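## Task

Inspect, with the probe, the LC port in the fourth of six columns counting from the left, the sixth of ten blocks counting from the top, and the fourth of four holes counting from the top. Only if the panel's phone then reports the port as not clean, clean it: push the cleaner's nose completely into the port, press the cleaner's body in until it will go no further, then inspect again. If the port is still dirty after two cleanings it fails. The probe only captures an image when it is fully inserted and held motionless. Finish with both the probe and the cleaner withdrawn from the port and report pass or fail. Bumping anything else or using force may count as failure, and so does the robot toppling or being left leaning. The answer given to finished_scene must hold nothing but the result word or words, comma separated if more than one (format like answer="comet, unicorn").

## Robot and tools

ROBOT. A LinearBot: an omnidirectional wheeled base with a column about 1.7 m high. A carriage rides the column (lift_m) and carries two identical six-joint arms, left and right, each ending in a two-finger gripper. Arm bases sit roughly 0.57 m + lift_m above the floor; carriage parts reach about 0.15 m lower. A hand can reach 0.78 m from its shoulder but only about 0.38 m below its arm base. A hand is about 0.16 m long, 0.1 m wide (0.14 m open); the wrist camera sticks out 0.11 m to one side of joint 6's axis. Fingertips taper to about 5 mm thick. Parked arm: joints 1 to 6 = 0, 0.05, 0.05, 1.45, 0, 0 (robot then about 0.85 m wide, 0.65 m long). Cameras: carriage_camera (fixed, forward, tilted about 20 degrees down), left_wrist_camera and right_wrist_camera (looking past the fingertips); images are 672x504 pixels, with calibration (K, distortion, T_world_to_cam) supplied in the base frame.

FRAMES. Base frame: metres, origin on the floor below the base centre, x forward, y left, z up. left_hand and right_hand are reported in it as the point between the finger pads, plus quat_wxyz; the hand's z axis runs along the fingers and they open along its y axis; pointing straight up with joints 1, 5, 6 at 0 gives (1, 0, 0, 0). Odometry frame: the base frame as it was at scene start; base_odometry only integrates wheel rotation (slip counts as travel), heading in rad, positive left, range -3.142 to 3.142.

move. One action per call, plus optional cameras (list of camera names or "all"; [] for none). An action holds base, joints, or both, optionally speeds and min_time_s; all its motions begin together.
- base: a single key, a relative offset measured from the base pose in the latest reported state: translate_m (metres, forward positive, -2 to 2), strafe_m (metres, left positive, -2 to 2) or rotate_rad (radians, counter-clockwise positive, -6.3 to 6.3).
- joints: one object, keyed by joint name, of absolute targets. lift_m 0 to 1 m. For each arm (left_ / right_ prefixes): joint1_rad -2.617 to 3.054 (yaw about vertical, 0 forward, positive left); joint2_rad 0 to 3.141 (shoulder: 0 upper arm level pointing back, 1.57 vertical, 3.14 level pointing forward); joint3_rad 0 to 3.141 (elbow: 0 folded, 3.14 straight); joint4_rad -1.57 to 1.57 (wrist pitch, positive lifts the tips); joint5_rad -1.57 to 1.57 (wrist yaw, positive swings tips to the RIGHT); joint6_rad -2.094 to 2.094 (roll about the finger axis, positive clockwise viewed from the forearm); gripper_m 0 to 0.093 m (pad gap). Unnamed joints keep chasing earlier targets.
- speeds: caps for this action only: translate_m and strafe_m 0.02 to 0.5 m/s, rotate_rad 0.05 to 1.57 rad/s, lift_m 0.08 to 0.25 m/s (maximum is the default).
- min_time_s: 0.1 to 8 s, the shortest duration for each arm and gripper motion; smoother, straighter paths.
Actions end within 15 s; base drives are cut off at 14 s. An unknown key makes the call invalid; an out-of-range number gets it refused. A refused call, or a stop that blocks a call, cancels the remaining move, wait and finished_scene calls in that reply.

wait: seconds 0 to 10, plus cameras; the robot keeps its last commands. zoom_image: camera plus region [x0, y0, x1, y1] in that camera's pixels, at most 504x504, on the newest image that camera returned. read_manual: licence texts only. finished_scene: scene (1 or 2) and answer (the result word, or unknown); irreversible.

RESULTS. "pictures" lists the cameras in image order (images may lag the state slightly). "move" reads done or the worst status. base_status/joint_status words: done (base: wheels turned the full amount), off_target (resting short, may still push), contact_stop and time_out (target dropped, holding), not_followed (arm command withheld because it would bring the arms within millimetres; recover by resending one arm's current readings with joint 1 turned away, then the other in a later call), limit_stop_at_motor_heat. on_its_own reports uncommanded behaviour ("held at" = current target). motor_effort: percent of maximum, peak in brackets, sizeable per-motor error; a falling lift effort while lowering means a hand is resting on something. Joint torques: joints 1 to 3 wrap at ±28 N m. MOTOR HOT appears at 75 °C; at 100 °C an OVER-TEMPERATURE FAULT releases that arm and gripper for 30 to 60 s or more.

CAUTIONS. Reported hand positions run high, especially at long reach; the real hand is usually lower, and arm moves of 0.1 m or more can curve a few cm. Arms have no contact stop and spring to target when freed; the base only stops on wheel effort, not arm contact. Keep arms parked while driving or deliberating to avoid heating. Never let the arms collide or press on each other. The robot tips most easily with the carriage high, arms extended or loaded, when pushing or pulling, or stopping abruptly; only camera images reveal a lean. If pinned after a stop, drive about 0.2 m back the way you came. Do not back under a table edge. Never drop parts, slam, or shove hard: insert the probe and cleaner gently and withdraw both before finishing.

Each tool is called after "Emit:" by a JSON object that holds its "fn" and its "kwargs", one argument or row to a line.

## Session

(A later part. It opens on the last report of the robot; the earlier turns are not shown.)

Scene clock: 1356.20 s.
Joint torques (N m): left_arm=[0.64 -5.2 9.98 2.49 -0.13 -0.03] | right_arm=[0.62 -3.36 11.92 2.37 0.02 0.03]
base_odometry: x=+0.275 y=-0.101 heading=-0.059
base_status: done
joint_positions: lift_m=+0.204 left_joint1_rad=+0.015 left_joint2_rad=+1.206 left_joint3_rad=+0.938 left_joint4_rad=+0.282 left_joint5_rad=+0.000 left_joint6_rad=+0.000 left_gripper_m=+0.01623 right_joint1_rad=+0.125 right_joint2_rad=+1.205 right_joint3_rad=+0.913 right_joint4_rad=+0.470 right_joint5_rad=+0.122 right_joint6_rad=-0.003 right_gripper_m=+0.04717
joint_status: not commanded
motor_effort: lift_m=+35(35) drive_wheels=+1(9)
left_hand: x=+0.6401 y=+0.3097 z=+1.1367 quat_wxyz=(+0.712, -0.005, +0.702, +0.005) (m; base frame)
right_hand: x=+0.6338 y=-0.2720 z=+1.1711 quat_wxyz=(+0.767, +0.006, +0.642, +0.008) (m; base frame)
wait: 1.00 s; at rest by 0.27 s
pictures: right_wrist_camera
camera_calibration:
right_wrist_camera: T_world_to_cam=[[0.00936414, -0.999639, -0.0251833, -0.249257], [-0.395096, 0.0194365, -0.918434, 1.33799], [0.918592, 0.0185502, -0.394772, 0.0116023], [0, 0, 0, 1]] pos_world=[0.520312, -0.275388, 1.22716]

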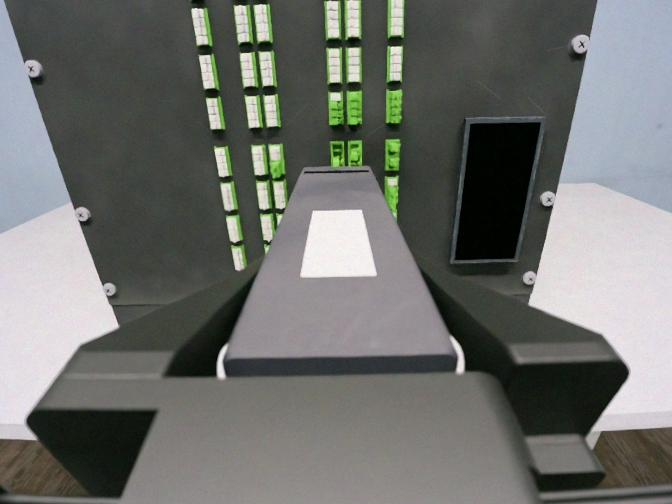

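Emit:
{"fn": "move", "kwargs": {
  "base": {"translate_m":0.001},
  "joints": {"lift_m":0.2035},
  "speeds": {"translate_m":0.02},
  "cameras": []
}}

Emit:
{"fn": "wait", "kwargs": {
  "seconds": 1,
  "cameras": ["right_wrist_camera"]
}}

Emit:
{"fn": "zoom_image", "kwargs": {
  "camera": "right_wrist_camera",
  "region": [310, 130, 360, 180]
}}

Scene clock: 1371.47 s.
Joint torques (N m): left_arm=[0.64 -5.16 9.96 2.47 -0.13 -0.03] | right_arm=[0.57 -3.23 11.93 2.38 0.01 0.03]
move: done
base_odometry: x=+0.276 y=-0.101 heading=-0.059
base_status: done
joint_positions: lift_m=+0.203 left_joint1_rad=+0.015 left_joint2_rad=+1.206 left_joint3_rad=+0.938 left_joint4_rad=+0.282 left_joint5_rad=+0.000 left_joint6_rad=+0.000 left_gripper_m=+0.01623 right_joint1_rad=+0.125 right_joint2_rad=+1.203 right_joint3_rad=+0.913 right_joint4_rad=+0.470 right_joint5_rad=+0.122 right_joint6_rad=-0.003 right_gripper_m=+0.04717
joint_status: all done
motor_effort: lift_m=+35(37) drive_wheels=+2(5)
left_hand: x=+0.6401 y=+0.3097 z=+1.1357 quat_wxyz=(+0.712, -0.005, +0.702, +0.005) (m; base frame)
right_hand: x=+0.6333 y=-0.2719 z=+1.1708 quat_wxyz=(+0.767, +0.006, +0.641, +0.008) (m; base frame)
pictures: none
No camera images: "cameras" was empty.

Scene clock: 1372.47 s.
Joint torques (N m): left_arm=[0.64 -5.2 9.96 2.49 -0.13 -0.03] | right_arm=[0.57 -3.25 11.92 2.36 0.01 0.03]
base_odometry: x=+0.276 y=-0.101 heading=-0.059
base_status: done
joint_positions: lift_m=+0.203 left_joint1_rad=+0.015 left_joint2_rad=+1.206 left_joint3_rad=+0.938 left_joint4_rad=+0.282 left_joint5_rad=+0.000 left_joint6_rad=+0.000 left_gripper_m=+0.01623 right_joint1_rad=+0.125 right_joint2_rad=+1.203 right_joint3_rad=+0.913 right_joint4_rad=+0.470 right_joint5_rad=+0.122 right_joint6_rad=-0.003 right_gripper_m=+0.04717
joint_status: all done
motor_effort: lift_m=+35(37) drive_wheels=+2(5)
left_hand: x=+0.6401 y=+0.3097 z=+1.1357 quat_wxyz=(+0.712, -0.005, +0.702, +0.005) (m; base frame)
right_hand: x=+0.6333 y=-0.2719 z=+1.1708 quat_wxyz=(+0.767, +0.006, +0.641, +0.008) (m; base frame)
wait: 1.00 s; at rest by 0.27 s
pictures: right_wrist_camera
camera_calibration:
right_wrist_camera: T_world_to_cam=[[0.00976804, -0.999632, -0.0253245, -0.249301], [-0.393788, 0.0194337, -0.918996, 1.33734], [0.919149, 0.0189493, -0.393454, 0.0100623], [0, 0, 0, 1]] pos_world=[0.519815, -0.275389, 1.22665]

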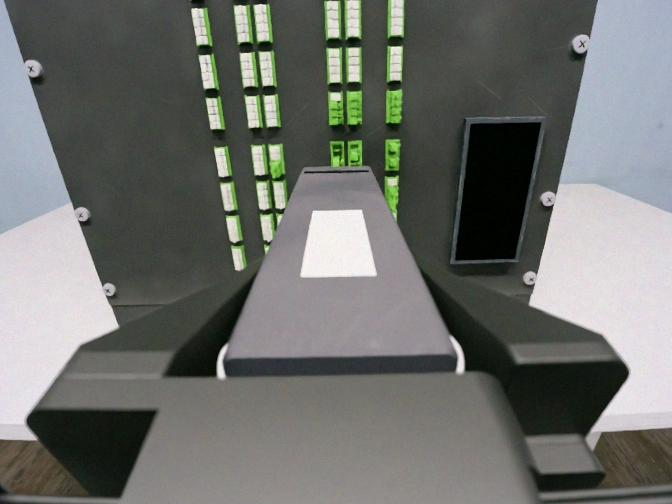

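Scaled by 10.080 from the camera's 672x504 image, which has a finer 960x720 frame.

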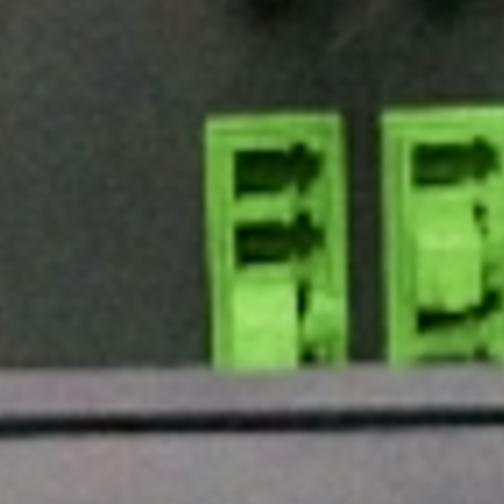

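Emit:
{"fn": "move", "kwargs": {
  "base": {"translate_m":-0.004},
  "joints": {"lift_m":0.2015,"right_joint4_rad":0.558},
  "speeds": {"translate_m":0.02},
  "cameras": []
}}

Emit:
{"fn": "wait", "kwargs": {
  "seconds": 0.3,
  "cameras": ["right_wrist_camera"]
}}

Emit:
{"fn": "zoom_image", "kwargs": {
  "camera": "right_wrist_camera",
  "region": [310, 130, 360, 180]
}}

Scene clock: 1391.83 s.
Joint torques (N m): left_arm=[0.5 -5.27 9.92 2.5 -0.13 -0.03] | right_arm=[0.61 -4.14 11.97 2.3 0.01 0.03]
move: off_target
base_odometry: x=+0.272 y=-0.101 heading=-0.059
base_status: done
joint_positions: lift_m=+0.201 left_joint1_rad=+0.015 left_joint2_rad=+1.206 left_joint3_rad=+0.938 left_joint4_rad=+0.281 left_joint5_rad=+0.000 left_joint6_rad=+0.000 left_gripper_m=+0.01623 right_joint1_rad=+0.125 right_joint2_rad=+1.214 right_joint3_rad=+0.913 right_joint4_rad=+0.487 right_joint5_rad=+0.123 right_joint6_rad=-0.003 right_gripper_m=+0.04717
joint_status: right_joint4_rad off_target (ended at +0.487, target +0.558); the others done
motor_effort: lift_m=+35(37) drive_wheels=-1(9)
left_hand: x=+0.6401 y=+0.3097 z=+1.1335 quat_wxyz=(+0.711, -0.005, +0.703, +0.005) (m; base frame)
right_hand: x=+0.6355 y=-0.2718 z=+1.1685 quat_wxyz=(+0.769, +0.007, +0.639, +0.008) (m; base frame)
pictures: none
No camera images: "cameras" was empty.

Scene clock: 1392.13 s.
Joint torques (N m): left_arm=[0.64 -5.23 9.89 2.51 -0.13 -0.03] | right_arm=[0.61 -4.18 11.92 2.24 0.01 0.03]
base_odometry: x=+0.272 y=-0.101 heading=-0.059
base_status: done
joint_positions: lift_m=+0.201 left_joint1_rad=+0.015 left_joint2_rad=+1.206 left_joint3_rad=+0.938 left_joint4_rad=+0.281 left_joint5_rad=+0.000 left_joint6_rad=+0.000 left_gripper_m=+0.01623 right_joint1_rad=+0.125 right_joint2_rad=+1.214 right_joint3_rad=+0.913 right_joint4_rad=+0.487 right_joint5_rad=+0.123 right_joint6_rad=-0.003 right_gripper_m=+0.04717
joint_status: right_joint4_rad off_target (ended at +0.487, target +0.558); the others done
motor_effort: lift_m=+35(37) drive_wheels=-1(9)
left_hand: x=+0.6401 y=+0.3097 z=+1.1335 quat_wxyz=(+0.711, -0.005, +0.703, +0.005) (m; base frame)
right_hand: x=+0.6355 y=-0.2718 z=+1.1685 quat_wxyz=(+0.769, +0.007, +0.639, +0.008) (m; base frame)
wait: 0.30 s; at rest by 0.27 s
pictures: right_wrist_camera
camera_calibration:
right_wrist_camera: T_world_to_cam=[[0.00921235, -0.999615, -0.0261674, -0.247863], [-0.388512, 0.0205346, -0.921215, 1.33567], [0.921398, 0.0186529, -0.388173, -0.000563067], [0, 0, 0, 1]] pos_world=[0.521724, -0.275185, 1.22373]

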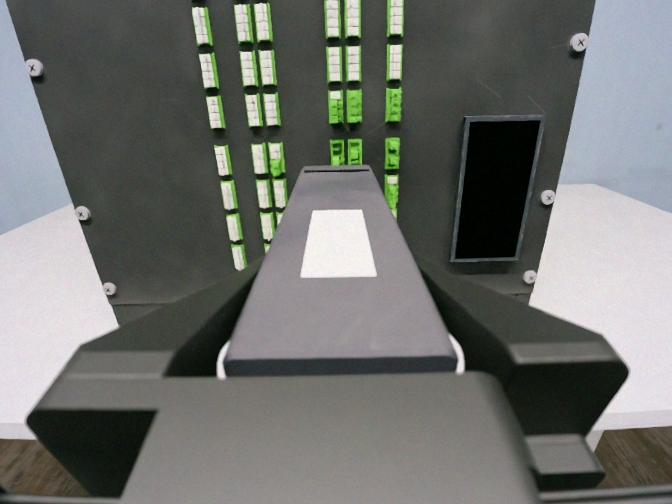

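Scaled by 10.080 from the camera's 672x504 image, which has a finer 960x720 frame.

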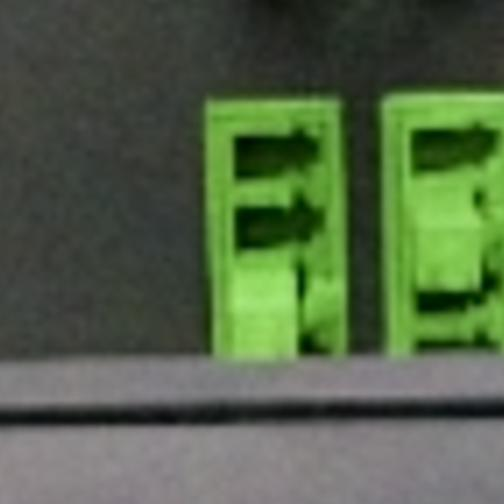

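Emit:
{"fn": "move", "kwargs": {
  "base": {"translate_m":0.003},
  "speeds": {"translate_m":0.02},
  "cameras": []
}}

Emit:
{"fn": "wait", "kwargs": {
  "seconds": 1,
  "cameras": ["right_wrist_camera"]
}}

Emit:
{"fn": "zoom_image", "kwargs": {
  "camera": "right_wrist_camera",
  "region": [310, 130, 360, 180]
}}

Scene clock: 1396.80 s.
Joint torques (N m): left_arm=[0.65 -5.23 9.99 2.48 -0.13 -0.03] | right_arm=[0.57 -4.03 11.89 2.28 0 0.04]
move: done
base_odometry: x=+0.275 y=-0.101 heading=-0.059
base_status: done
joint_positions: lift_m=+0.201 left_joint1_rad=+0.015 left_joint2_rad=+1.206 left_joint3_rad=+0.938 left_joint4_rad=+0.281 left_joint5_rad=+0.000 left_joint6_rad=+0.000 left_gripper_m=+0.01623 right_joint1_rad=+0.126 right_joint2_rad=+1.213 right_joint3_rad=+0.913 right_joint4_rad=+0.486 right_joint5_rad=+0.123 right_joint6_rad=-0.003 right_gripper_m=+0.04717
joint_status: not commanded
motor_effort: lift_m=+35(35) drive_wheels=-1(7)
left_hand: x=+0.6401 y=+0.3097 z=+1.1336 quat_wxyz=(+0.712, -0.005, +0.703, +0.005) (m; base frame)
right_hand: x=+0.6353 y=-0.2716 z=+1.1687 quat_wxyz=(+0.769, +0.006, +0.639, +0.008) (m; base frame)
pictures: none
No camera images: "cameras" was empty.

Scene clock: 1397.80 s.
Joint torques (N m): left_arm=[0.64 -5.2 9.96 2.49 -0.13 -0.03] | right_arm=[0.57 -4.01 11.92 2.29 0.01 0.03]
base_odometry: x=+0.275 y=-0.101 heading=-0.059
base_status: done
joint_positions: lift_m=+0.201 left_joint1_rad=+0.015 left_joint2_rad=+1.206 left_joint3_rad=+0.938 left_joint4_rad=+0.281 left_joint5_rad=+0.000 left_joint6_rad=+0.000 left_gripper_m=+0.01623 right_joint1_rad=+0.126 right_joint2_rad=+1.213 right_joint3_rad=+0.913 right_joint4_rad=+0.486 right_joint5_rad=+0.123 right_joint6_rad=-0.003 right_gripper_m=+0.04717
joint_status: not commanded
motor_effort: lift_m=+35(35) drive_wheels=-1(7)
left_hand: x=+0.6401 y=+0.3097 z=+1.1336 quat_wxyz=(+0.712, -0.005, +0.703, +0.005) (m; base frame)
right_hand: x=+0.6353 y=-0.2716 z=+1.1687 quat_wxyz=(+0.769, +0.006, +0.639, +0.008) (m; base frame)
wait: 1.00 s; at rest by 0.27 s
pictures: right_wrist_camera
camera_calibration:
right_wrist_camera: T_world_to_cam=[[0.0096273, -0.99961, -0.026227, -0.247899], [-0.388192, 0.0204351, -0.921352, 1.3357], [0.921528, 0.0190513, -0.387844, -0.000573724], [0, 0, 0, 1]] pos_world=[0.521425, -0.275086, 1.22393]

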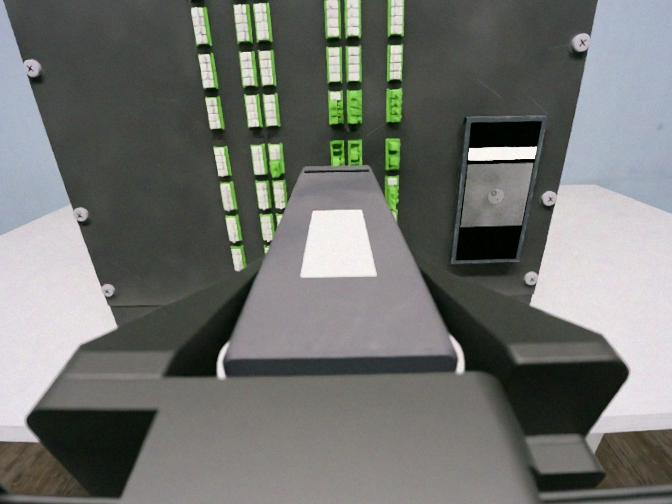

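Scaled by 10.080 from the camera's 672x504 image, which has a finer 960x720 frame.

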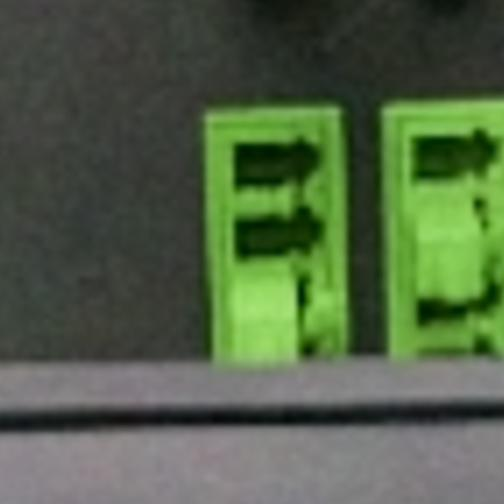

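Picture taken at .9103!

Emit:
{"fn": "zoom_image", "kwargs": {
  "camera": "right_wrist_camera",
  "region": [455, 140, 540, 235]
}}

Emit:
{"fn": "zoom_image", "kwargs": {
  "camera": "right_wrist_camera",
  "region": [482, 182, 510, 210]
}}

Scaled by 5.305 from the camera's 672x504 image, which has a finer 960x720 frame.

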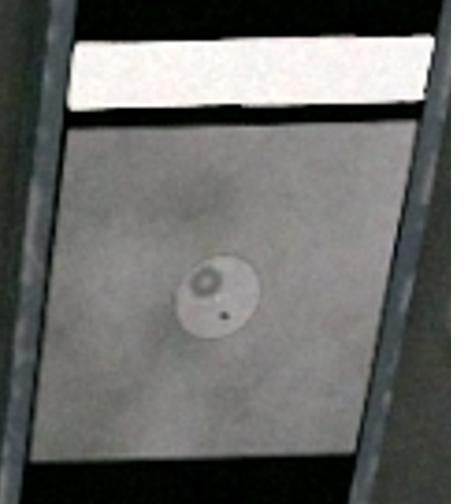

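Scaled by 18.000 from the camera's 672x504 image, which has a finer 960x720 frame.

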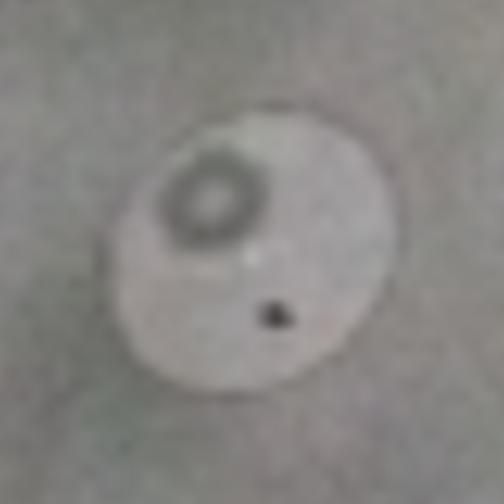

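Emit:
{"fn": "move", "kwargs": {
  "base": {"translate_m":-0.03},
  "speeds": {"translate_m":0.05},
  "cameras": []
}}

Emit:
{"fn": "move", "kwargs": {
  "base": {"translate_m":-0.09},
  "speeds": {"translate_m":0.1},
  "cameras": []
}}

Emit:
{"fn": "move", "kwargs": {
  "base": {"strafe_m":-0.588},
  "joints": {"lift_m":0.2505},
  "speeds": {"strafe_m":0.2},
  "cameras": ["left_wrist_camera","carriage_camera"]
}}

Scene clock: 1414.57 s.
Joint torques (N m): left_arm=[0.53 -5.11 9.94 2.52 -0.13 -0.03] | right_arm=[0.61 -4.55 11.96 2.23 0.02 0.02]
move: done
base_odometry: x=+0.245 y=-0.099 heading=-0.059
base_status: done
joint_positions: lift_m=+0.201 left_joint1_rad=+0.015 left_joint2_rad=+1.206 left_joint3_rad=+0.938 left_joint4_rad=+0.281 left_joint5_rad=+0.000 left_joint6_rad=+0.000 left_gripper_m=+0.01623 right_joint1_rad=+0.126 right_joint2_rad=+1.219 right_joint3_rad=+0.913 right_joint4_rad=+0.491 right_joint5_rad=+0.122 right_joint6_rad=-0.003 right_gripper_m=+0.04717
joint_status: not commanded
motor_effort: lift_m=+35(35) drive_wheels=-6(16)
left_hand: x=+0.6401 y=+0.3097 z=+1.1336 quat_wxyz=(+0.712, -0.005, +0.703, +0.005) (m; base frame)
right_hand: x=+0.6367 y=-0.2713 z=+1.1675 quat_wxyz=(+0.769, +0.006, +0.639, +0.008) (m; base frame)
pictures: none
No camera images: "cameras" was empty.

Scene clock: 1416.17 s.
Joint torques (N m): left_arm=[0.64 -5.29 9.98 2.49 -0.13 -0.02] | right_arm=[0.51 -4.37 11.81 2.29 0.01 0.03]
move: done
base_odometry: x=+0.155 y=-0.094 heading=-0.059
base_status: done
joint_positions: lift_m=+0.201 left_joint1_rad=+0.015 left_joint2_rad=+1.206 left_joint3_rad=+0.938 left_joint4_rad=+0.281 left_joint5_rad=+0.000 left_joint6_rad=+0.000 left_gripper_m=+0.01623 right_joint1_rad=+0.126 right_joint2_rad=+1.219 right_joint3_rad=+0.913 right_joint4_rad=+0.488 right_joint5_rad=+0.123 right_joint6_rad=-0.003 right_gripper_m=+0.04717
joint_status: not commanded
motor_effort: lift_m=+35(35) drive_wheels=-3(15)
left_hand: x=+0.6401 y=+0.3097 z=+1.1335 quat_wxyz=(+0.711, -0.005, +0.703, +0.005) (m; base frame)
right_hand: x=+0.6368 y=-0.2715 z=+1.1669 quat_wxyz=(+0.768, +0.006, +0.640, +0.008) (m; base frame)
pictures: none
No camera images: "cameras" was empty.

Scene clock: 1420.20 s.
Joint torques (N m): left_arm=[0.62 -5.16 9.77 2.45 -0.15 -0.03] | right_arm=[0.51 -4.52 11.78 2.21 -0.03 0.02]
move: done
base_odometry: x=+0.120 y=-0.681 heading=-0.059
base_status: done
joint_positions: lift_m=+0.251 left_joint1_rad=+0.015 left_joint2_rad=+1.205 left_joint3_rad=+0.939 left_joint4_rad=+0.287 left_joint5_rad=-0.001 left_joint6_rad=+0.000 left_gripper_m=+0.01623 right_joint1_rad=+0.126 right_joint2_rad=+1.219 right_joint3_rad=+0.915 right_joint4_rad=+0.495 right_joint5_rad=+0.126 right_joint6_rad=-0.003 right_gripper_m=+0.04717
joint_status: all done
motor_effort: lift_m=+34(41) drive_wheels=-4(9)
left_hand: x=+0.6400 y=+0.3099 z=+1.1852 quat_wxyz=(+0.714, -0.006, +0.700, +0.006) (m; base frame)
right_hand: x=+0.6364 y=-0.2721 z=+1.2186 quat_wxyz=(+0.771, +0.008, +0.637, +0.007) (m; base frame)
pictures: carriage_camera, left_wrist_camera
camera_calibration:
carriage_camera: T_world_to_cam=[[0.0407286, -0.998992, -0.0188871, 0.0150936], [-0.3578, 0.00306708, -0.933793, 1.2095], [0.93291, 0.0447899, -0.357314, 0.333421], [0, 0, 0, 1]] pos_world=[0.121091, -0.00356507, 1.24884]
left_wrist_camera: T_world_to_cam=[[0.0462382, -0.998926, -0.00307384, 0.286652], [-0.595037, -0.0250711, -0.803307, 1.34046], [0.802367, 0.0389725, -0.595557, 0.302161], [0, 0, 0, 1]] pos_world=[0.541923, 0.308175, 1.25763]

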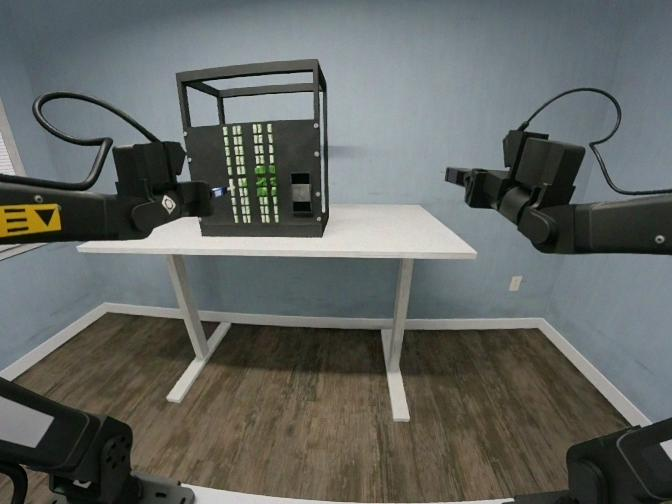

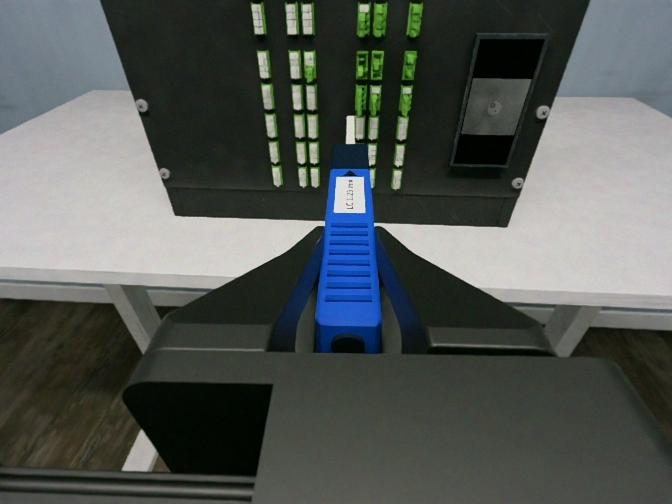

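Emit:
{"fn": "move", "kwargs": {
  "base": {"translate_m":0.18},
  "joints": {"left_joint1_rad":0.008},
  "speeds": {"translate_m":0.1},
  "cameras": []
}}

Emit:
{"fn": "wait", "kwargs": {
  "seconds": 0.3,
  "cameras": ["left_wrist_camera"]
}}

Emit:
{"fn": "zoom_image", "kwargs": {
  "camera": "left_wrist_camera",
  "region": [320, 70, 400, 160]
}}

Scene clock: 1431.03 s.
Joint torques (N m): left_arm=[0.02 -5.18 9.81 2.46 -0.12 -0.02] | right_arm=[0.59 -4.56 11.81 2.27 -0.03 0.03]
move: done
base_odometry: x=+0.300 y=-0.692 heading=-0.060
base_status: done
joint_positions: lift_m=+0.251 left_joint1_rad=+0.015 left_joint2_rad=+1.205 left_joint3_rad=+0.939 left_joint4_rad=+0.284 left_joint5_rad=-0.001 left_joint6_rad=+0.000 left_gripper_m=+0.01623 right_joint1_rad=+0.126 right_joint2_rad=+1.219 right_joint3_rad=+0.915 right_joint4_rad=+0.492 right_joint5_rad=+0.126 right_joint6_rad=-0.003 right_gripper_m=+0.04717
joint_status: all done
motor_effort: lift_m=+34(34) drive_wheels=-5(11)
left_hand: x=+0.6400 y=+0.3099 z=+1.1846 quat_wxyz=(+0.713, -0.006, +0.701, +0.006) (m; base frame)
right_hand: x=+0.6366 y=-0.2720 z=+1.2177 quat_wxyz=(+0.770, +0.008, +0.638, +0.007) (m; base frame)
pictures: none
No camera images: "cameras" was empty.

Scene clock: 1431.33 s.
Joint torques (N m): left_arm=[0.02 -5.09 9.83 2.47 -0.12 -0.02] | right_arm=[0.54 -4.45 11.73 2.24 -0.04 0.03]
base_odometry: x=+0.300 y=-0.692 heading=-0.060
base_status: done
joint_positions: lift_m=+0.251 left_joint1_rad=+0.015 left_joint2_rad=+1.205 left_joint3_rad=+0.939 left_joint4_rad=+0.284 left_joint5_rad=-0.001 left_joint6_rad=+0.000 left_gripper_m=+0.01623 right_joint1_rad=+0.126 right_joint2_rad=+1.219 right_joint3_rad=+0.915 right_joint4_rad=+0.492 right_joint5_rad=+0.126 right_joint6_rad=-0.003 right_gripper_m=+0.04717
joint_status: all done
motor_effort: lift_m=+34(34) drive_wheels=-5(11)
left_hand: x=+0.6400 y=+0.3099 z=+1.1846 quat_wxyz=(+0.713, -0.006, +0.701, +0.006) (m; base frame)
right_hand: x=+0.6366 y=-0.2720 z=+1.2177 quat_wxyz=(+0.770, +0.008, +0.638, +0.007) (m; base frame)
wait: 0.30 s; at rest by 0.27 s
pictures: left_wrist_camera
camera_calibration:
left_wrist_camera: T_world_to_cam=[[0.0462293, -0.998926, -0.00320065, 0.286806], [-0.597158, -0.0250671, -0.801732, 1.33942], [0.80079, 0.0389748, -0.597676, 0.305282], [0, 0, 0, 1]] pos_world=[0.542118, 0.308175, 1.25723]

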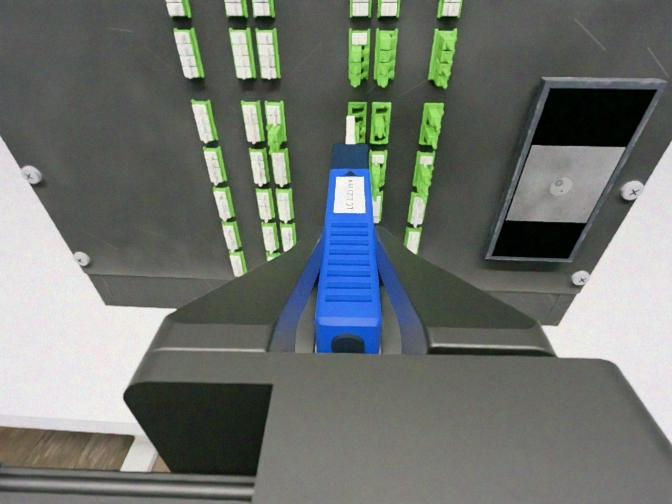

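Scaled by 5.600 from the camera's 672x504 image, which has a finer 960x720 frame.

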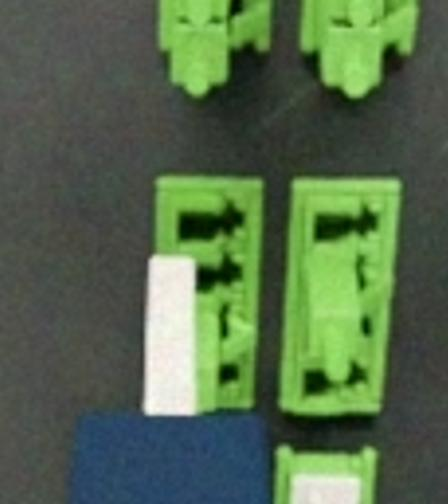

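Emit:
{"fn": "move", "kwargs": {
  "base": {"translate_m":0.03},
  "joints": {"lift_m":0.235},
  "speeds": {"translate_m":0.05},
  "cameras": []
}}

Emit:
{"fn": "wait", "kwargs": {
  "seconds": 0.3,
  "cameras": ["left_wrist_camera"]
}}

Emit:
{"fn": "zoom_image", "kwargs": {
  "camera": "left_wrist_camera",
  "region": [320, 80, 400, 160]
}}

Scene clock: 1455.03 s.
Joint torques (N m): left_arm=[0.01 0.4 9.87 2.95 -0.12 -0.03] | right_arm=[0.49 -4.56 11.73 2.29 -0.04 0.03]
move: done
base_odometry: x=+0.330 y=-0.694 heading=-0.060
base_status: done
joint_positions: lift_m=+0.235 left_joint1_rad=+0.015 left_joint2_rad=+1.156 left_joint3_rad=+0.939 left_joint4_rad=+0.242 left_joint5_rad=-0.001 left_joint6_rad=+0.000 left_gripper_m=+0.01623 right_joint1_rad=+0.126 right_joint2_rad=+1.219 right_joint3_rad=+0.916 right_joint4_rad=+0.487 right_joint5_rad=+0.126 right_joint6_rad=-0.003 right_gripper_m=+0.04717
joint_status: all done
motor_effort: lift_m=+36(37) drive_wheels=+4(12)
left_hand: x=+0.6278 y=+0.3097 z=+1.1783 quat_wxyz=(+0.716, -0.006, +0.698, +0.006) (m; base frame)
right_hand: x=+0.6368 y=-0.2720 z=+1.2012 quat_wxyz=(+0.769, +0.008, +0.640, +0.007) (m; base frame)
pictures: none
No camera images: "cameras" was empty.

Scene clock: 1455.33 s.
Joint torques (N m): left_arm=[0.02 0.29 9.8 2.95 -0.12 -0.02] | right_arm=[0.61 -4.55 11.67 2.32 -0.04 0.02]
base_odometry: x=+0.330 y=-0.694 heading=-0.060
base_status: done
joint_positions: lift_m=+0.235 left_joint1_rad=+0.015 left_joint2_rad=+1.156 left_joint3_rad=+0.939 left_joint4_rad=+0.242 left_joint5_rad=-0.001 left_joint6_rad=+0.000 left_gripper_m=+0.01623 right_joint1_rad=+0.126 right_joint2_rad=+1.219 right_joint3_rad=+0.916 right_joint4_rad=+0.487 right_joint5_rad=+0.126 right_joint6_rad=-0.003 right_gripper_m=+0.04717
joint_status: all done
motor_effort: lift_m=+36(37) drive_wheels=+4(12)
left_hand: x=+0.6278 y=+0.3097 z=+1.1783 quat_wxyz=(+0.716, -0.006, +0.698, +0.006) (m; base frame)
right_hand: x=+0.6368 y=-0.2720 z=+1.2012 quat_wxyz=(+0.769, +0.008, +0.640, +0.007) (m; base frame)
wait: 0.30 s; at rest by 0.27 s
pictures: left_wrist_camera
camera_calibration:
left_wrist_camera: T_world_to_cam=[[0.0461923, -0.998928, -0.00294383, 0.28687], [-0.591352, -0.0249699, -0.806027, 1.32849], [0.805089, 0.0389731, -0.591872, 0.30174], [0, 0, 0, 1]] pos_world=[0.52943, 0.307975, 1.25024]

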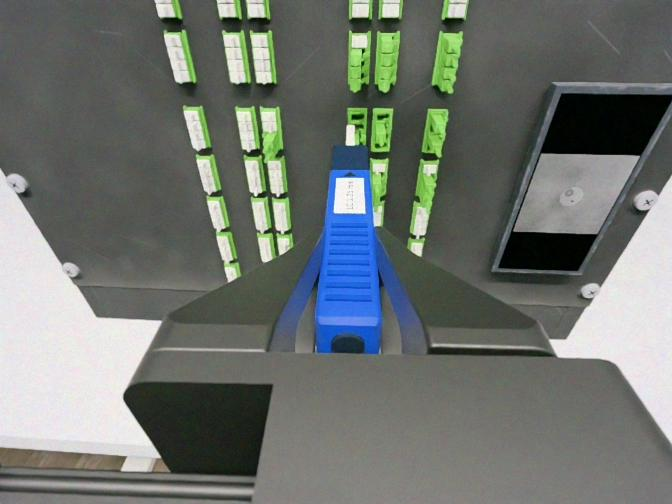

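Scaled by 6.300 from the camera's 672x504 image, which has a finer 960x720 frame.

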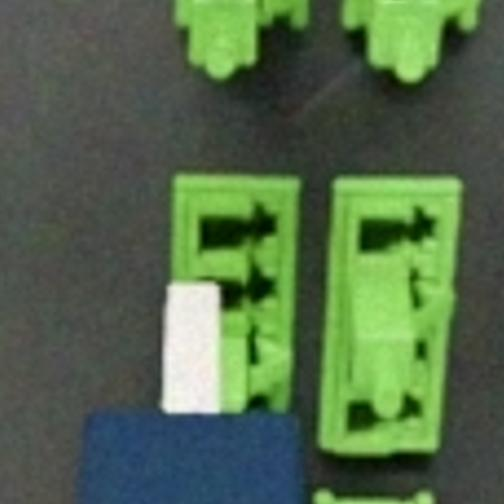

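Emit:
{"fn": "move", "kwargs": {
  "base": {"translate_m":-0.05},
  "speeds": {"translate_m":0.1},
  "cameras": []
}}

Emit:
{"fn": "wait", "kwargs": {
  "seconds": 0.3,
  "cameras": ["left_wrist_camera"]
}}

Emit:
{"fn": "zoom_image", "kwargs": {
  "camera": "left_wrist_camera",
  "region": [320, 80, 400, 160]
}}

Scene clock: 1468.13 s.
Joint torques (N m): left_arm=[0.01 -4.14 9.83 2.44 -0.12 -0.03] | right_arm=[0.53 -4.52 11.73 2.27 -0.04 0.03]
move: done
base_odometry: x=+0.280 y=-0.691 heading=-0.060
base_status: done
joint_positions: lift_m=+0.235 left_joint1_rad=+0.015 left_joint2_rad=+1.194 left_joint3_rad=+0.939 left_joint4_rad=+0.288 left_joint5_rad=-0.001 left_joint6_rad=+0.000 left_gripper_m=+0.01623 right_joint1_rad=+0.126 right_joint2_rad=+1.219 right_joint3_rad=+0.916 right_joint4_rad=+0.487 right_joint5_rad=+0.127 right_joint6_rad=-0.003 right_gripper_m=+0.04717
joint_status: not commanded
motor_effort: lift_m=+36(36) drive_wheels=+0(14)
left_hand: x=+0.6372 y=+0.3098 z=+1.1743 quat_wxyz=(+0.719, -0.006, +0.695, +0.006) (m; base frame)
right_hand: x=+0.6368 y=-0.2721 z=+1.2013 quat_wxyz=(+0.769, +0.008, +0.640, +0.007) (m; base frame)
pictures: none
No camera images: "cameras" was empty.

Scene clock: 1468.43 s.
Joint torques (N m): left_arm=[0.02 -3.99 9.87 2.45 -0.12 -0.02] | right_arm=[0.57 -4.56 11.69 2.29 -0.04 0.03]
base_odometry: x=+0.280 y=-0.691 heading=-0.060
base_status: done
joint_positions: lift_m=+0.235 left_joint1_rad=+0.015 left_joint2_rad=+1.194 left_joint3_rad=+0.939 left_joint4_rad=+0.287 left_joint5_rad=-0.001 left_joint6_rad=+0.000 left_gripper_m=+0.01623 right_joint1_rad=+0.126 right_joint2_rad=+1.219 right_joint3_rad=+0.916 right_joint4_rad=+0.487 right_joint5_rad=+0.127 right_joint6_rad=-0.003 right_gripper_m=+0.04717
joint_status: not commanded
motor_effort: lift_m=+35(36) drive_wheels=+0(14)
left_hand: x=+0.6372 y=+0.3098 z=+1.1742 quat_wxyz=(+0.718, -0.006, +0.696, +0.006) (m; base frame)
right_hand: x=+0.6368 y=-0.2721 z=+1.2013 quat_wxyz=(+0.769, +0.008, +0.640, +0.007) (m; base frame)
wait: 0.30 s; at rest by 0.27 s
pictures: left_wrist_camera
camera_calibration:
left_wrist_camera: T_world_to_cam=[[0.0462335, -0.998927, -0.00276886, 0.286304], [-0.585788, -0.0248667, -0.810083, 1.33193], [0.809144, 0.039075, -0.586309, 0.282582], [0, 0, 0, 1]] pos_world=[0.53834, 0.308075, 1.24544]

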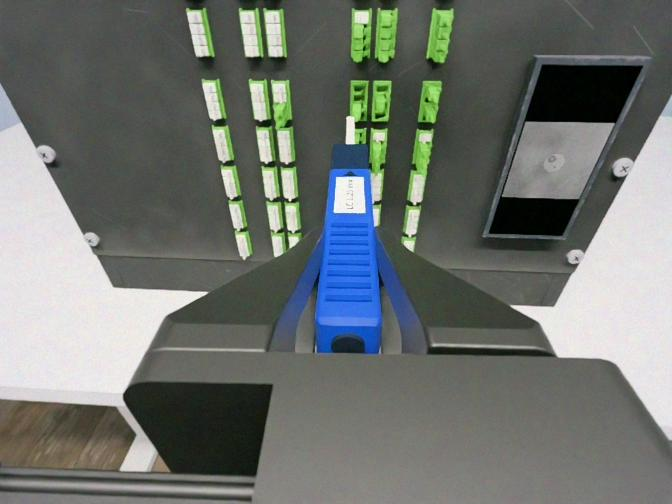

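Scaled by 6.300 from the camera's 672x504 image, which has a finer 960x720 frame.

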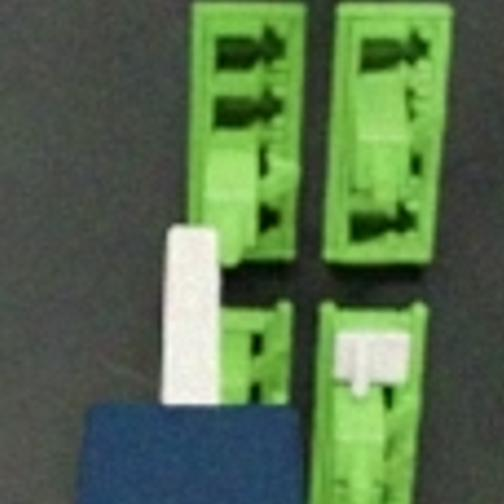

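Emit:
{"fn": "move", "kwargs": {
  "base": {"translate_m":-0.02},
  "joints": {"left_joint4_rad":0.268,"lift_m":0.2335,"left_joint1_rad":0.0},
  "speeds": {"translate_m":0.1},
  "cameras": []
}}

Emit:
{"fn": "wait", "kwargs": {
  "seconds": 0.3,
  "cameras": ["left_wrist_camera"]
}}

Emit:
{"fn": "zoom_image", "kwargs": {
  "camera": "left_wrist_camera",
  "region": [320, 80, 400, 160]
}}

Scene clock: 1493.63 s.
Joint torques (N m): left_arm=[0.05 -4.44 9.91 2.47 -0.12 -0.02] | right_arm=[0.43 -4.56 11.51 2.29 -0.04 0.03]
move: done
base_odometry: x=+0.260 y=-0.689 heading=-0.059
base_status: done
joint_positions: lift_m=+0.233 left_joint1_rad=+0.007 left_joint2_rad=+1.199 left_joint3_rad=+0.939 left_joint4_rad=+0.265 left_joint5_rad=-0.001 left_joint6_rad=+0.000 left_gripper_m=+0.01623 right_joint1_rad=+0.126 right_joint2_rad=+1.219 right_joint3_rad=+0.916 right_joint4_rad=+0.487 right_joint5_rad=+0.127 right_joint6_rad=-0.003 right_gripper_m=+0.04717
joint_status: all done
motor_effort: lift_m=+35(36) drive_wheels=+2(13)
left_hand: x=+0.6384 y=+0.3063 z=+1.1655 quat_wxyz=(+0.709, -0.003, +0.705, +0.003) (m; base frame)
right_hand: x=+0.6368 y=-0.2721 z=+1.2000 quat_wxyz=(+0.769, +0.008, +0.639, +0.007) (m; base frame)
pictures: none
No camera images: "cameras" was empty.

Scene clock: 1493.93 s.
Joint torques (N m): left_arm=[0.06 -4.41 9.66 2.42 -0.12 -0.02] | right_arm=[0.57 -4.57 11.69 2.28 -0.04 0.04]
base_odometry: x=+0.260 y=-0.689 heading=-0.059
base_status: done
joint_positions: lift_m=+0.233 left_joint1_rad=+0.007 left_joint2_rad=+1.199 left_joint3_rad=+0.939 left_joint4_rad=+0.265 left_joint5_rad=-0.001 left_joint6_rad=+0.000 left_gripper_m=+0.01623 right_joint1_rad=+0.126 right_joint2_rad=+1.219 right_joint3_rad=+0.916 right_joint4_rad=+0.487 right_joint5_rad=+0.127 right_joint6_rad=-0.003 right_gripper_m=+0.04717
joint_status: all done
motor_effort: lift_m=+35(36) drive_wheels=+2(13)
left_hand: x=+0.6384 y=+0.3063 z=+1.1655 quat_wxyz=(+0.709, -0.003, +0.705, +0.003) (m; base frame)
right_hand: x=+0.6368 y=-0.2721 z=+1.2000 quat_wxyz=(+0.769, +0.008, +0.639, +0.007) (m; base frame)
wait: 0.30 s; at rest by 0.27 s
pictures: left_wrist_camera
camera_calibration:
left_wrist_camera: T_world_to_cam=[[0.0378026, -0.999279, -0.00358587, 0.289221], [-0.607387, -0.0201276, -0.794151, 1.31925], [0.793506, 0.032199, -0.607709, 0.313629], [0, 0, 0, 1]] pos_world=[0.541498, 0.305467, 1.23932]

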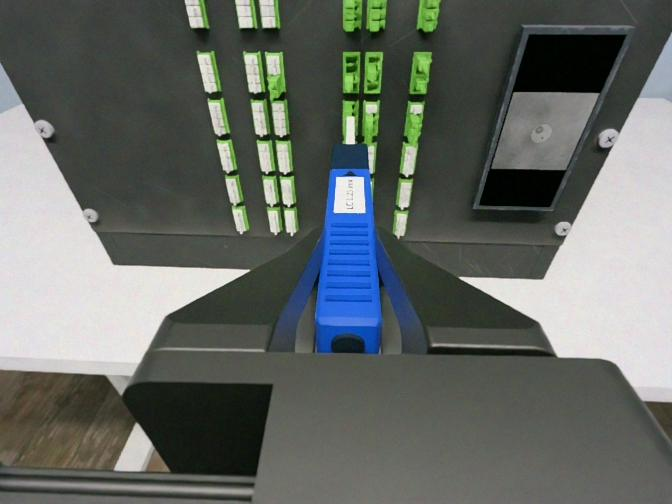

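Scaled by 6.300 from the camera's 672x504 image, which has a finer 960x720 frame.

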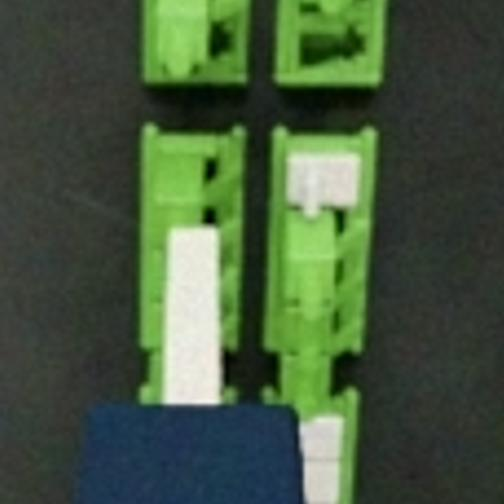

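Emit:
{"fn": "move", "kwargs": {
  "base": {"translate_m":0.02},
  "speeds": {"translate_m":0.04},
  "cameras": []
}}

Emit:
{"fn": "wait", "kwargs": {
  "seconds": 0.3,
  "cameras": ["left_wrist_camera"]
}}

Emit:
{"fn": "zoom_image", "kwargs": {
  "camera": "left_wrist_camera",
  "region": [320, 60, 400, 140]
}}

Scene clock: 1500.43 s.
Joint torques (N m): left_arm=[0.05 -4.44 9.81 2.45 -0.12 -0.02] | right_arm=[0.72 -4.48 11.77 2.3 -0.05 0.03]
move: done
base_odometry: x=+0.280 y=-0.691 heading=-0.060
base_status: done
joint_positions: lift_m=+0.233 left_joint1_rad=+0.007 left_joint2_rad=+1.199 left_joint3_rad=+0.939 left_joint4_rad=+0.264 left_joint5_rad=-0.001 left_joint6_rad=+0.000 left_gripper_m=+0.01623 right_joint1_rad=+0.126 right_joint2_rad=+1.219 right_joint3_rad=+0.916 right_joint4_rad=+0.488 right_joint5_rad=+0.127 right_joint6_rad=-0.003 right_gripper_m=+0.04717
joint_status: not commanded
motor_effort: lift_m=+35(35) drive_wheels=-5(11)
left_hand: x=+0.6384 y=+0.3063 z=+1.1652 quat_wxyz=(+0.709, -0.003, +0.706, +0.003) (m; base frame)
right_hand: x=+0.6368 y=-0.2722 z=+1.2002 quat_wxyz=(+0.769, +0.008, +0.639, +0.007) (m; base frame)
pictures: none
No camera images: "cameras" was empty.

Scene clock: 1500.73 s.
Joint torques (N m): left_arm=[0.05 -4.42 9.96 2.43 -0.12 -0.02] | right_arm=[0.57 -4.59 11.63 2.25 -0.04 0.02]
base_odometry: x=+0.280 y=-0.691 heading=-0.060
base_status: done
joint_positions: lift_m=+0.233 left_joint1_rad=+0.007 left_joint2_rad=+1.199 left_joint3_rad=+0.939 left_joint4_rad=+0.264 left_joint5_rad=-0.001 left_joint6_rad=+0.000 left_gripper_m=+0.01623 right_joint1_rad=+0.126 right_joint2_rad=+1.219 right_joint3_rad=+0.916 right_joint4_rad=+0.488 right_joint5_rad=+0.127 right_joint6_rad=-0.003 right_gripper_m=+0.04717
joint_status: not commanded
motor_effort: lift_m=+35(35) drive_wheels=+1(11)
left_hand: x=+0.6384 y=+0.3063 z=+1.1652 quat_wxyz=(+0.709, -0.003, +0.706, +0.003) (m; base frame)
right_hand: x=+0.6368 y=-0.2722 z=+1.2002 quat_wxyz=(+0.769, +0.008, +0.639, +0.007) (m; base frame)
wait: 0.30 s; at rest by 0.27 s
pictures: left_wrist_camera
camera_calibration:
left_wrist_camera: T_world_to_cam=[[0.0377204, -0.999282, -0.00356783, 0.289243], [-0.608294, -0.0201286, -0.793457, 1.3188], [0.792815, 0.0320998, -0.608616, 0.315097], [0, 0, 0, 1]] pos_world=[0.541496, 0.305467, 1.23922]

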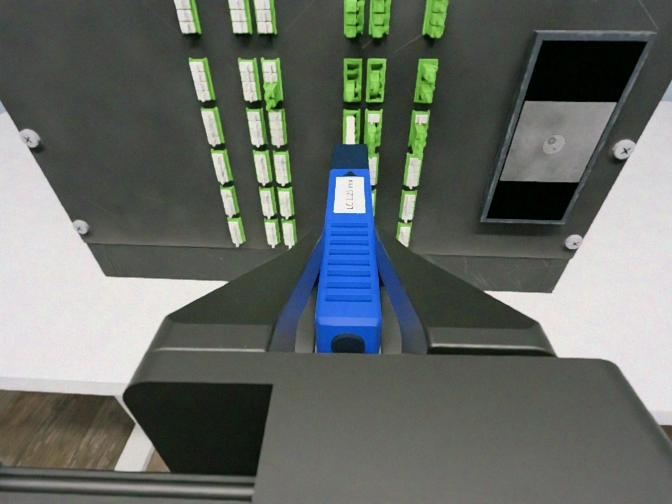

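Scaled by 6.300 from the camera's 672x504 image, which has a finer 960x720 frame.

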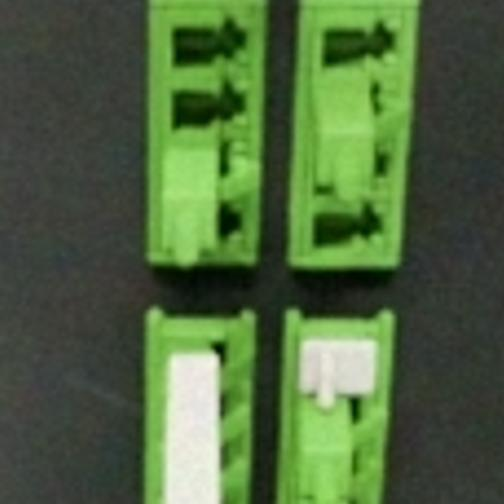

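Emit:
{"fn": "move", "kwargs": {
  "base": {"translate_m":0.015},
  "speeds": {"translate_m":0.03},
  "cameras": []
}}

Emit:
{"fn": "wait", "kwargs": {
  "seconds": 0.3,
  "cameras": ["left_wrist_camera"]
}}

Emit:
{"fn": "zoom_image", "kwargs": {
  "camera": "left_wrist_camera",
  "region": [320, 80, 390, 150]
}}

Scene clock: 1529.00 s.
Joint torques (N m): left_arm=[0.06 -4.53 9.89 2.46 -0.12 -0.03] | right_arm=[0.55 -4.49 11.7 2.27 -0.04 0.02]
move: done
base_odometry: x=+0.295 y=-0.692 heading=-0.060
base_status: done
joint_positions: lift_m=+0.233 left_joint1_rad=+0.007 left_joint2_rad=+1.199 left_joint3_rad=+0.939 left_joint4_rad=+0.261 left_joint5_rad=-0.001 left_joint6_rad=+0.000 left_gripper_m=+0.01623 right_joint1_rad=+0.126 right_joint2_rad=+1.219 right_joint3_rad=+0.916 right_joint4_rad=+0.488 right_joint5_rad=+0.127 right_joint6_rad=-0.003 right_gripper_m=+0.04717
joint_status: not commanded
motor_effort: lift_m=+35(35) drive_wheels=+2(10)
left_hand: x=+0.6386 y=+0.3063 z=+1.1642 quat_wxyz=(+0.707, -0.003, +0.707, +0.003) (m; base frame)
right_hand: x=+0.6368 y=-0.2722 z=+1.2002 quat_wxyz=(+0.769, +0.008, +0.639, +0.007) (m; base frame)
pictures: none
No camera images: "cameras" was empty.

Scene clock: 1529.30 s.
Joint torques (N m): left_arm=[0.05 -4.56 9.76 2.49 -0.12 -0.03] | right_arm=[0.57 -4.75 11.67 2.33 -0.04 0.03]
base_odometry: x=+0.295 y=-0.692 heading=-0.060
base_status: done
joint_positions: lift_m=+0.233 left_joint1_rad=+0.007 left_joint2_rad=+1.199 left_joint3_rad=+0.939 left_joint4_rad=+0.261 left_joint5_rad=-0.001 left_joint6_rad=+0.000 left_gripper_m=+0.01623 right_joint1_rad=+0.126 right_joint2_rad=+1.219 right_joint3_rad=+0.916 right_joint4_rad=+0.488 right_joint5_rad=+0.127 right_joint6_rad=-0.003 right_gripper_m=+0.04717
joint_status: not commanded
motor_effort: lift_m=+35(35) drive_wheels=-5(10)
left_hand: x=+0.6386 y=+0.3063 z=+1.1642 quat_wxyz=(+0.707, -0.003, +0.707, +0.003) (m; base frame)
right_hand: x=+0.6368 y=-0.2722 z=+1.2002 quat_wxyz=(+0.769, +0.008, +0.639, +0.007) (m; base frame)
wait: 0.30 s; at rest by 0.27 s
pictures: left_wrist_camera
camera_calibration:
left_wrist_camera: T_world_to_cam=[[0.0377036, -0.999282, -0.00371379, 0.289412], [-0.611355, -0.0201267, -0.791101, 1.31729], [0.790458, 0.0320978, -0.611675, 0.319344], [0, 0, 0, 1]] pos_world=[0.54199, 0.305467, 1.23852]

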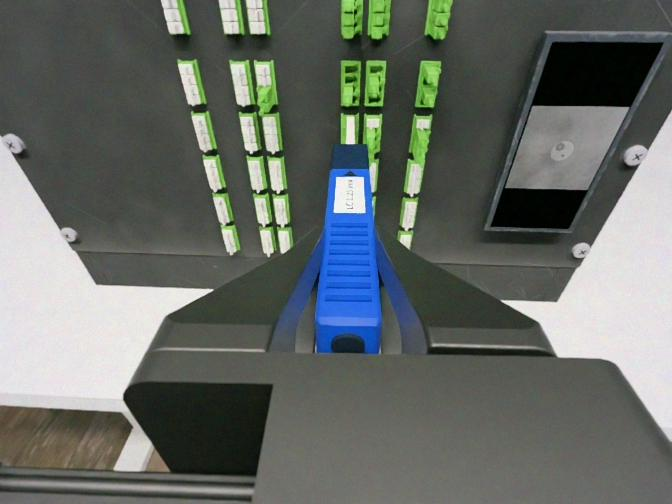

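Scaled by 7.200 from the camera's 672x504 image, which has a finer 960x720 frame.

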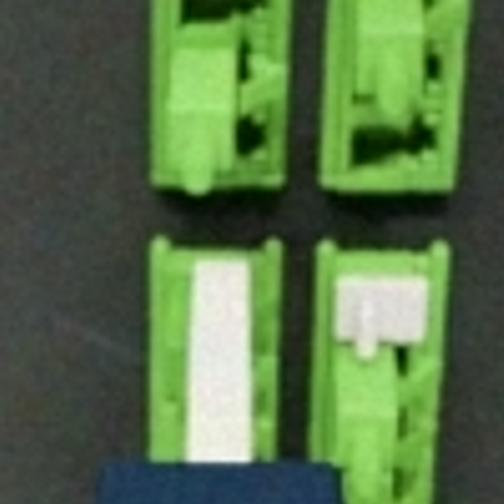

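Emit:
{"fn": "move", "kwargs": {
  "base": {"translate_m":0.01},
  "joints": {"left_joint4_rad":0.28},
  "speeds": {"translate_m":0.03},
  "cameras": []
}}

Emit:
{"fn": "wait", "kwargs": {
  "seconds": 0.3,
  "cameras": ["left_wrist_camera"]
}}

Emit:
{"fn": "zoom_image", "kwargs": {
  "camera": "left_wrist_camera",
  "region": [320, 80, 390, 150]
}}

Scene clock: 1541.10 s.
Joint torques (N m): left_arm=[0.08 -4.74 9.94 2.53 -0.12 -0.02] | right_arm=[0.53 -4.55 11.7 2.22 -0.04 0.03]
move: done
base_odometry: x=+0.305 y=-0.693 heading=-0.061
base_status: done
joint_positions: lift_m=+0.233 left_joint1_rad=+0.007 left_joint2_rad=+1.201 left_joint3_rad=+0.939 left_joint4_rad=+0.270 left_joint5_rad=-0.001 left_joint6_rad=+0.000 left_gripper_m=+0.01623 right_joint1_rad=+0.126 right_joint2_rad=+1.219 right_joint3_rad=+0.916 right_joint4_rad=+0.488 right_joint5_rad=+0.127 right_joint6_rad=-0.003 right_gripper_m=+0.04717
joint_status: all done
motor_effort: lift_m=+35(35) drive_wheels=-5(13)
left_hand: x=+0.6389 y=+0.3063 z=+1.1660 quat_wxyz=(+0.710, -0.003, +0.704, +0.003) (m; base frame)
right_hand: x=+0.6368 y=-0.2722 z=+1.2001 quat_wxyz=(+0.769, +0.008, +0.639, +0.007) (m; base frame)
pictures: none
No camera images: "cameras" was empty.

Scene clock: 1541.40 s.
Joint torques (N m): left_arm=[0.06 -4.7 9.68 2.49 -0.12 -0.02] | right_arm=[0.57 -4.51 11.75 2.25 -0.05 0.02]
base_odometry: x=+0.305 y=-0.693 heading=-0.061
base_status: done
joint_positions: lift_m=+0.233 left_joint1_rad=+0.007 left_joint2_rad=+1.201 left_joint3_rad=+0.939 left_joint4_rad=+0.270 left_joint5_rad=-0.001 left_joint6_rad=+0.000 left_gripper_m=+0.01623 right_joint1_rad=+0.126 right_joint2_rad=+1.219 right_joint3_rad=+0.916 right_joint4_rad=+0.488 right_joint5_rad=+0.127 right_joint6_rad=-0.003 right_gripper_m=+0.04717
joint_status: all done
motor_effort: lift_m=+35(35) drive_wheels=+2(13)
left_hand: x=+0.6389 y=+0.3063 z=+1.1660 quat_wxyz=(+0.710, -0.003, +0.704, +0.003) (m; base frame)
right_hand: x=+0.6368 y=-0.2722 z=+1.2001 quat_wxyz=(+0.769, +0.008, +0.639, +0.007) (m; base frame)
wait: 0.30 s; at rest by 0.27 s
pictures: left_wrist_camera
camera_calibration:
left_wrist_camera: T_world_to_cam=[[0.0378142, -0.999279, -0.00347155, 0.289066], [-0.604999, -0.0201288, -0.795972, 1.3205], [0.795328, 0.0321993, -0.605324, 0.309646], [0, 0, 0, 1]] pos_world=[0.541702, 0.305467, 1.23952]

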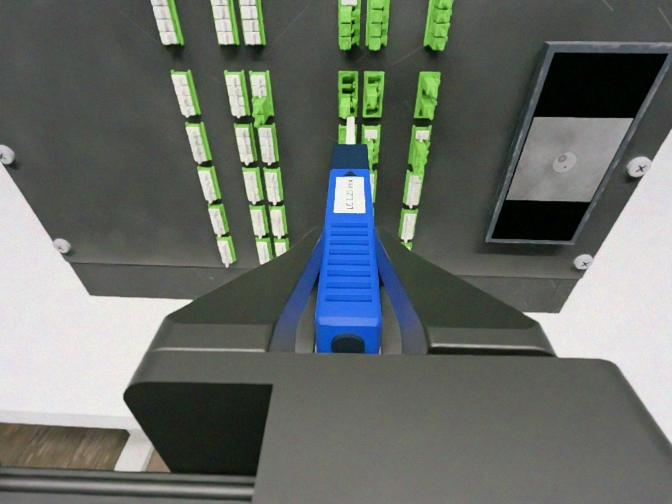

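Scaled by 7.200 from the camera's 672x504 image, which has a finer 960x720 frame.

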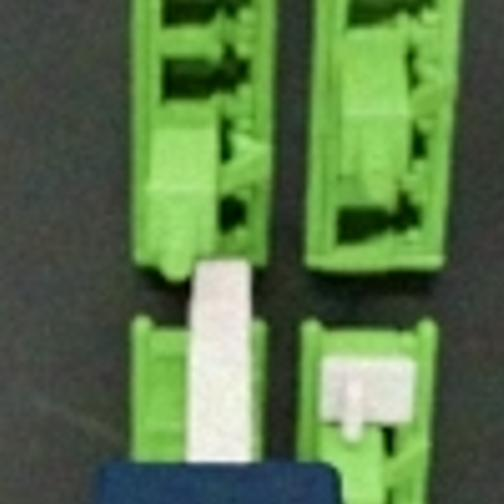

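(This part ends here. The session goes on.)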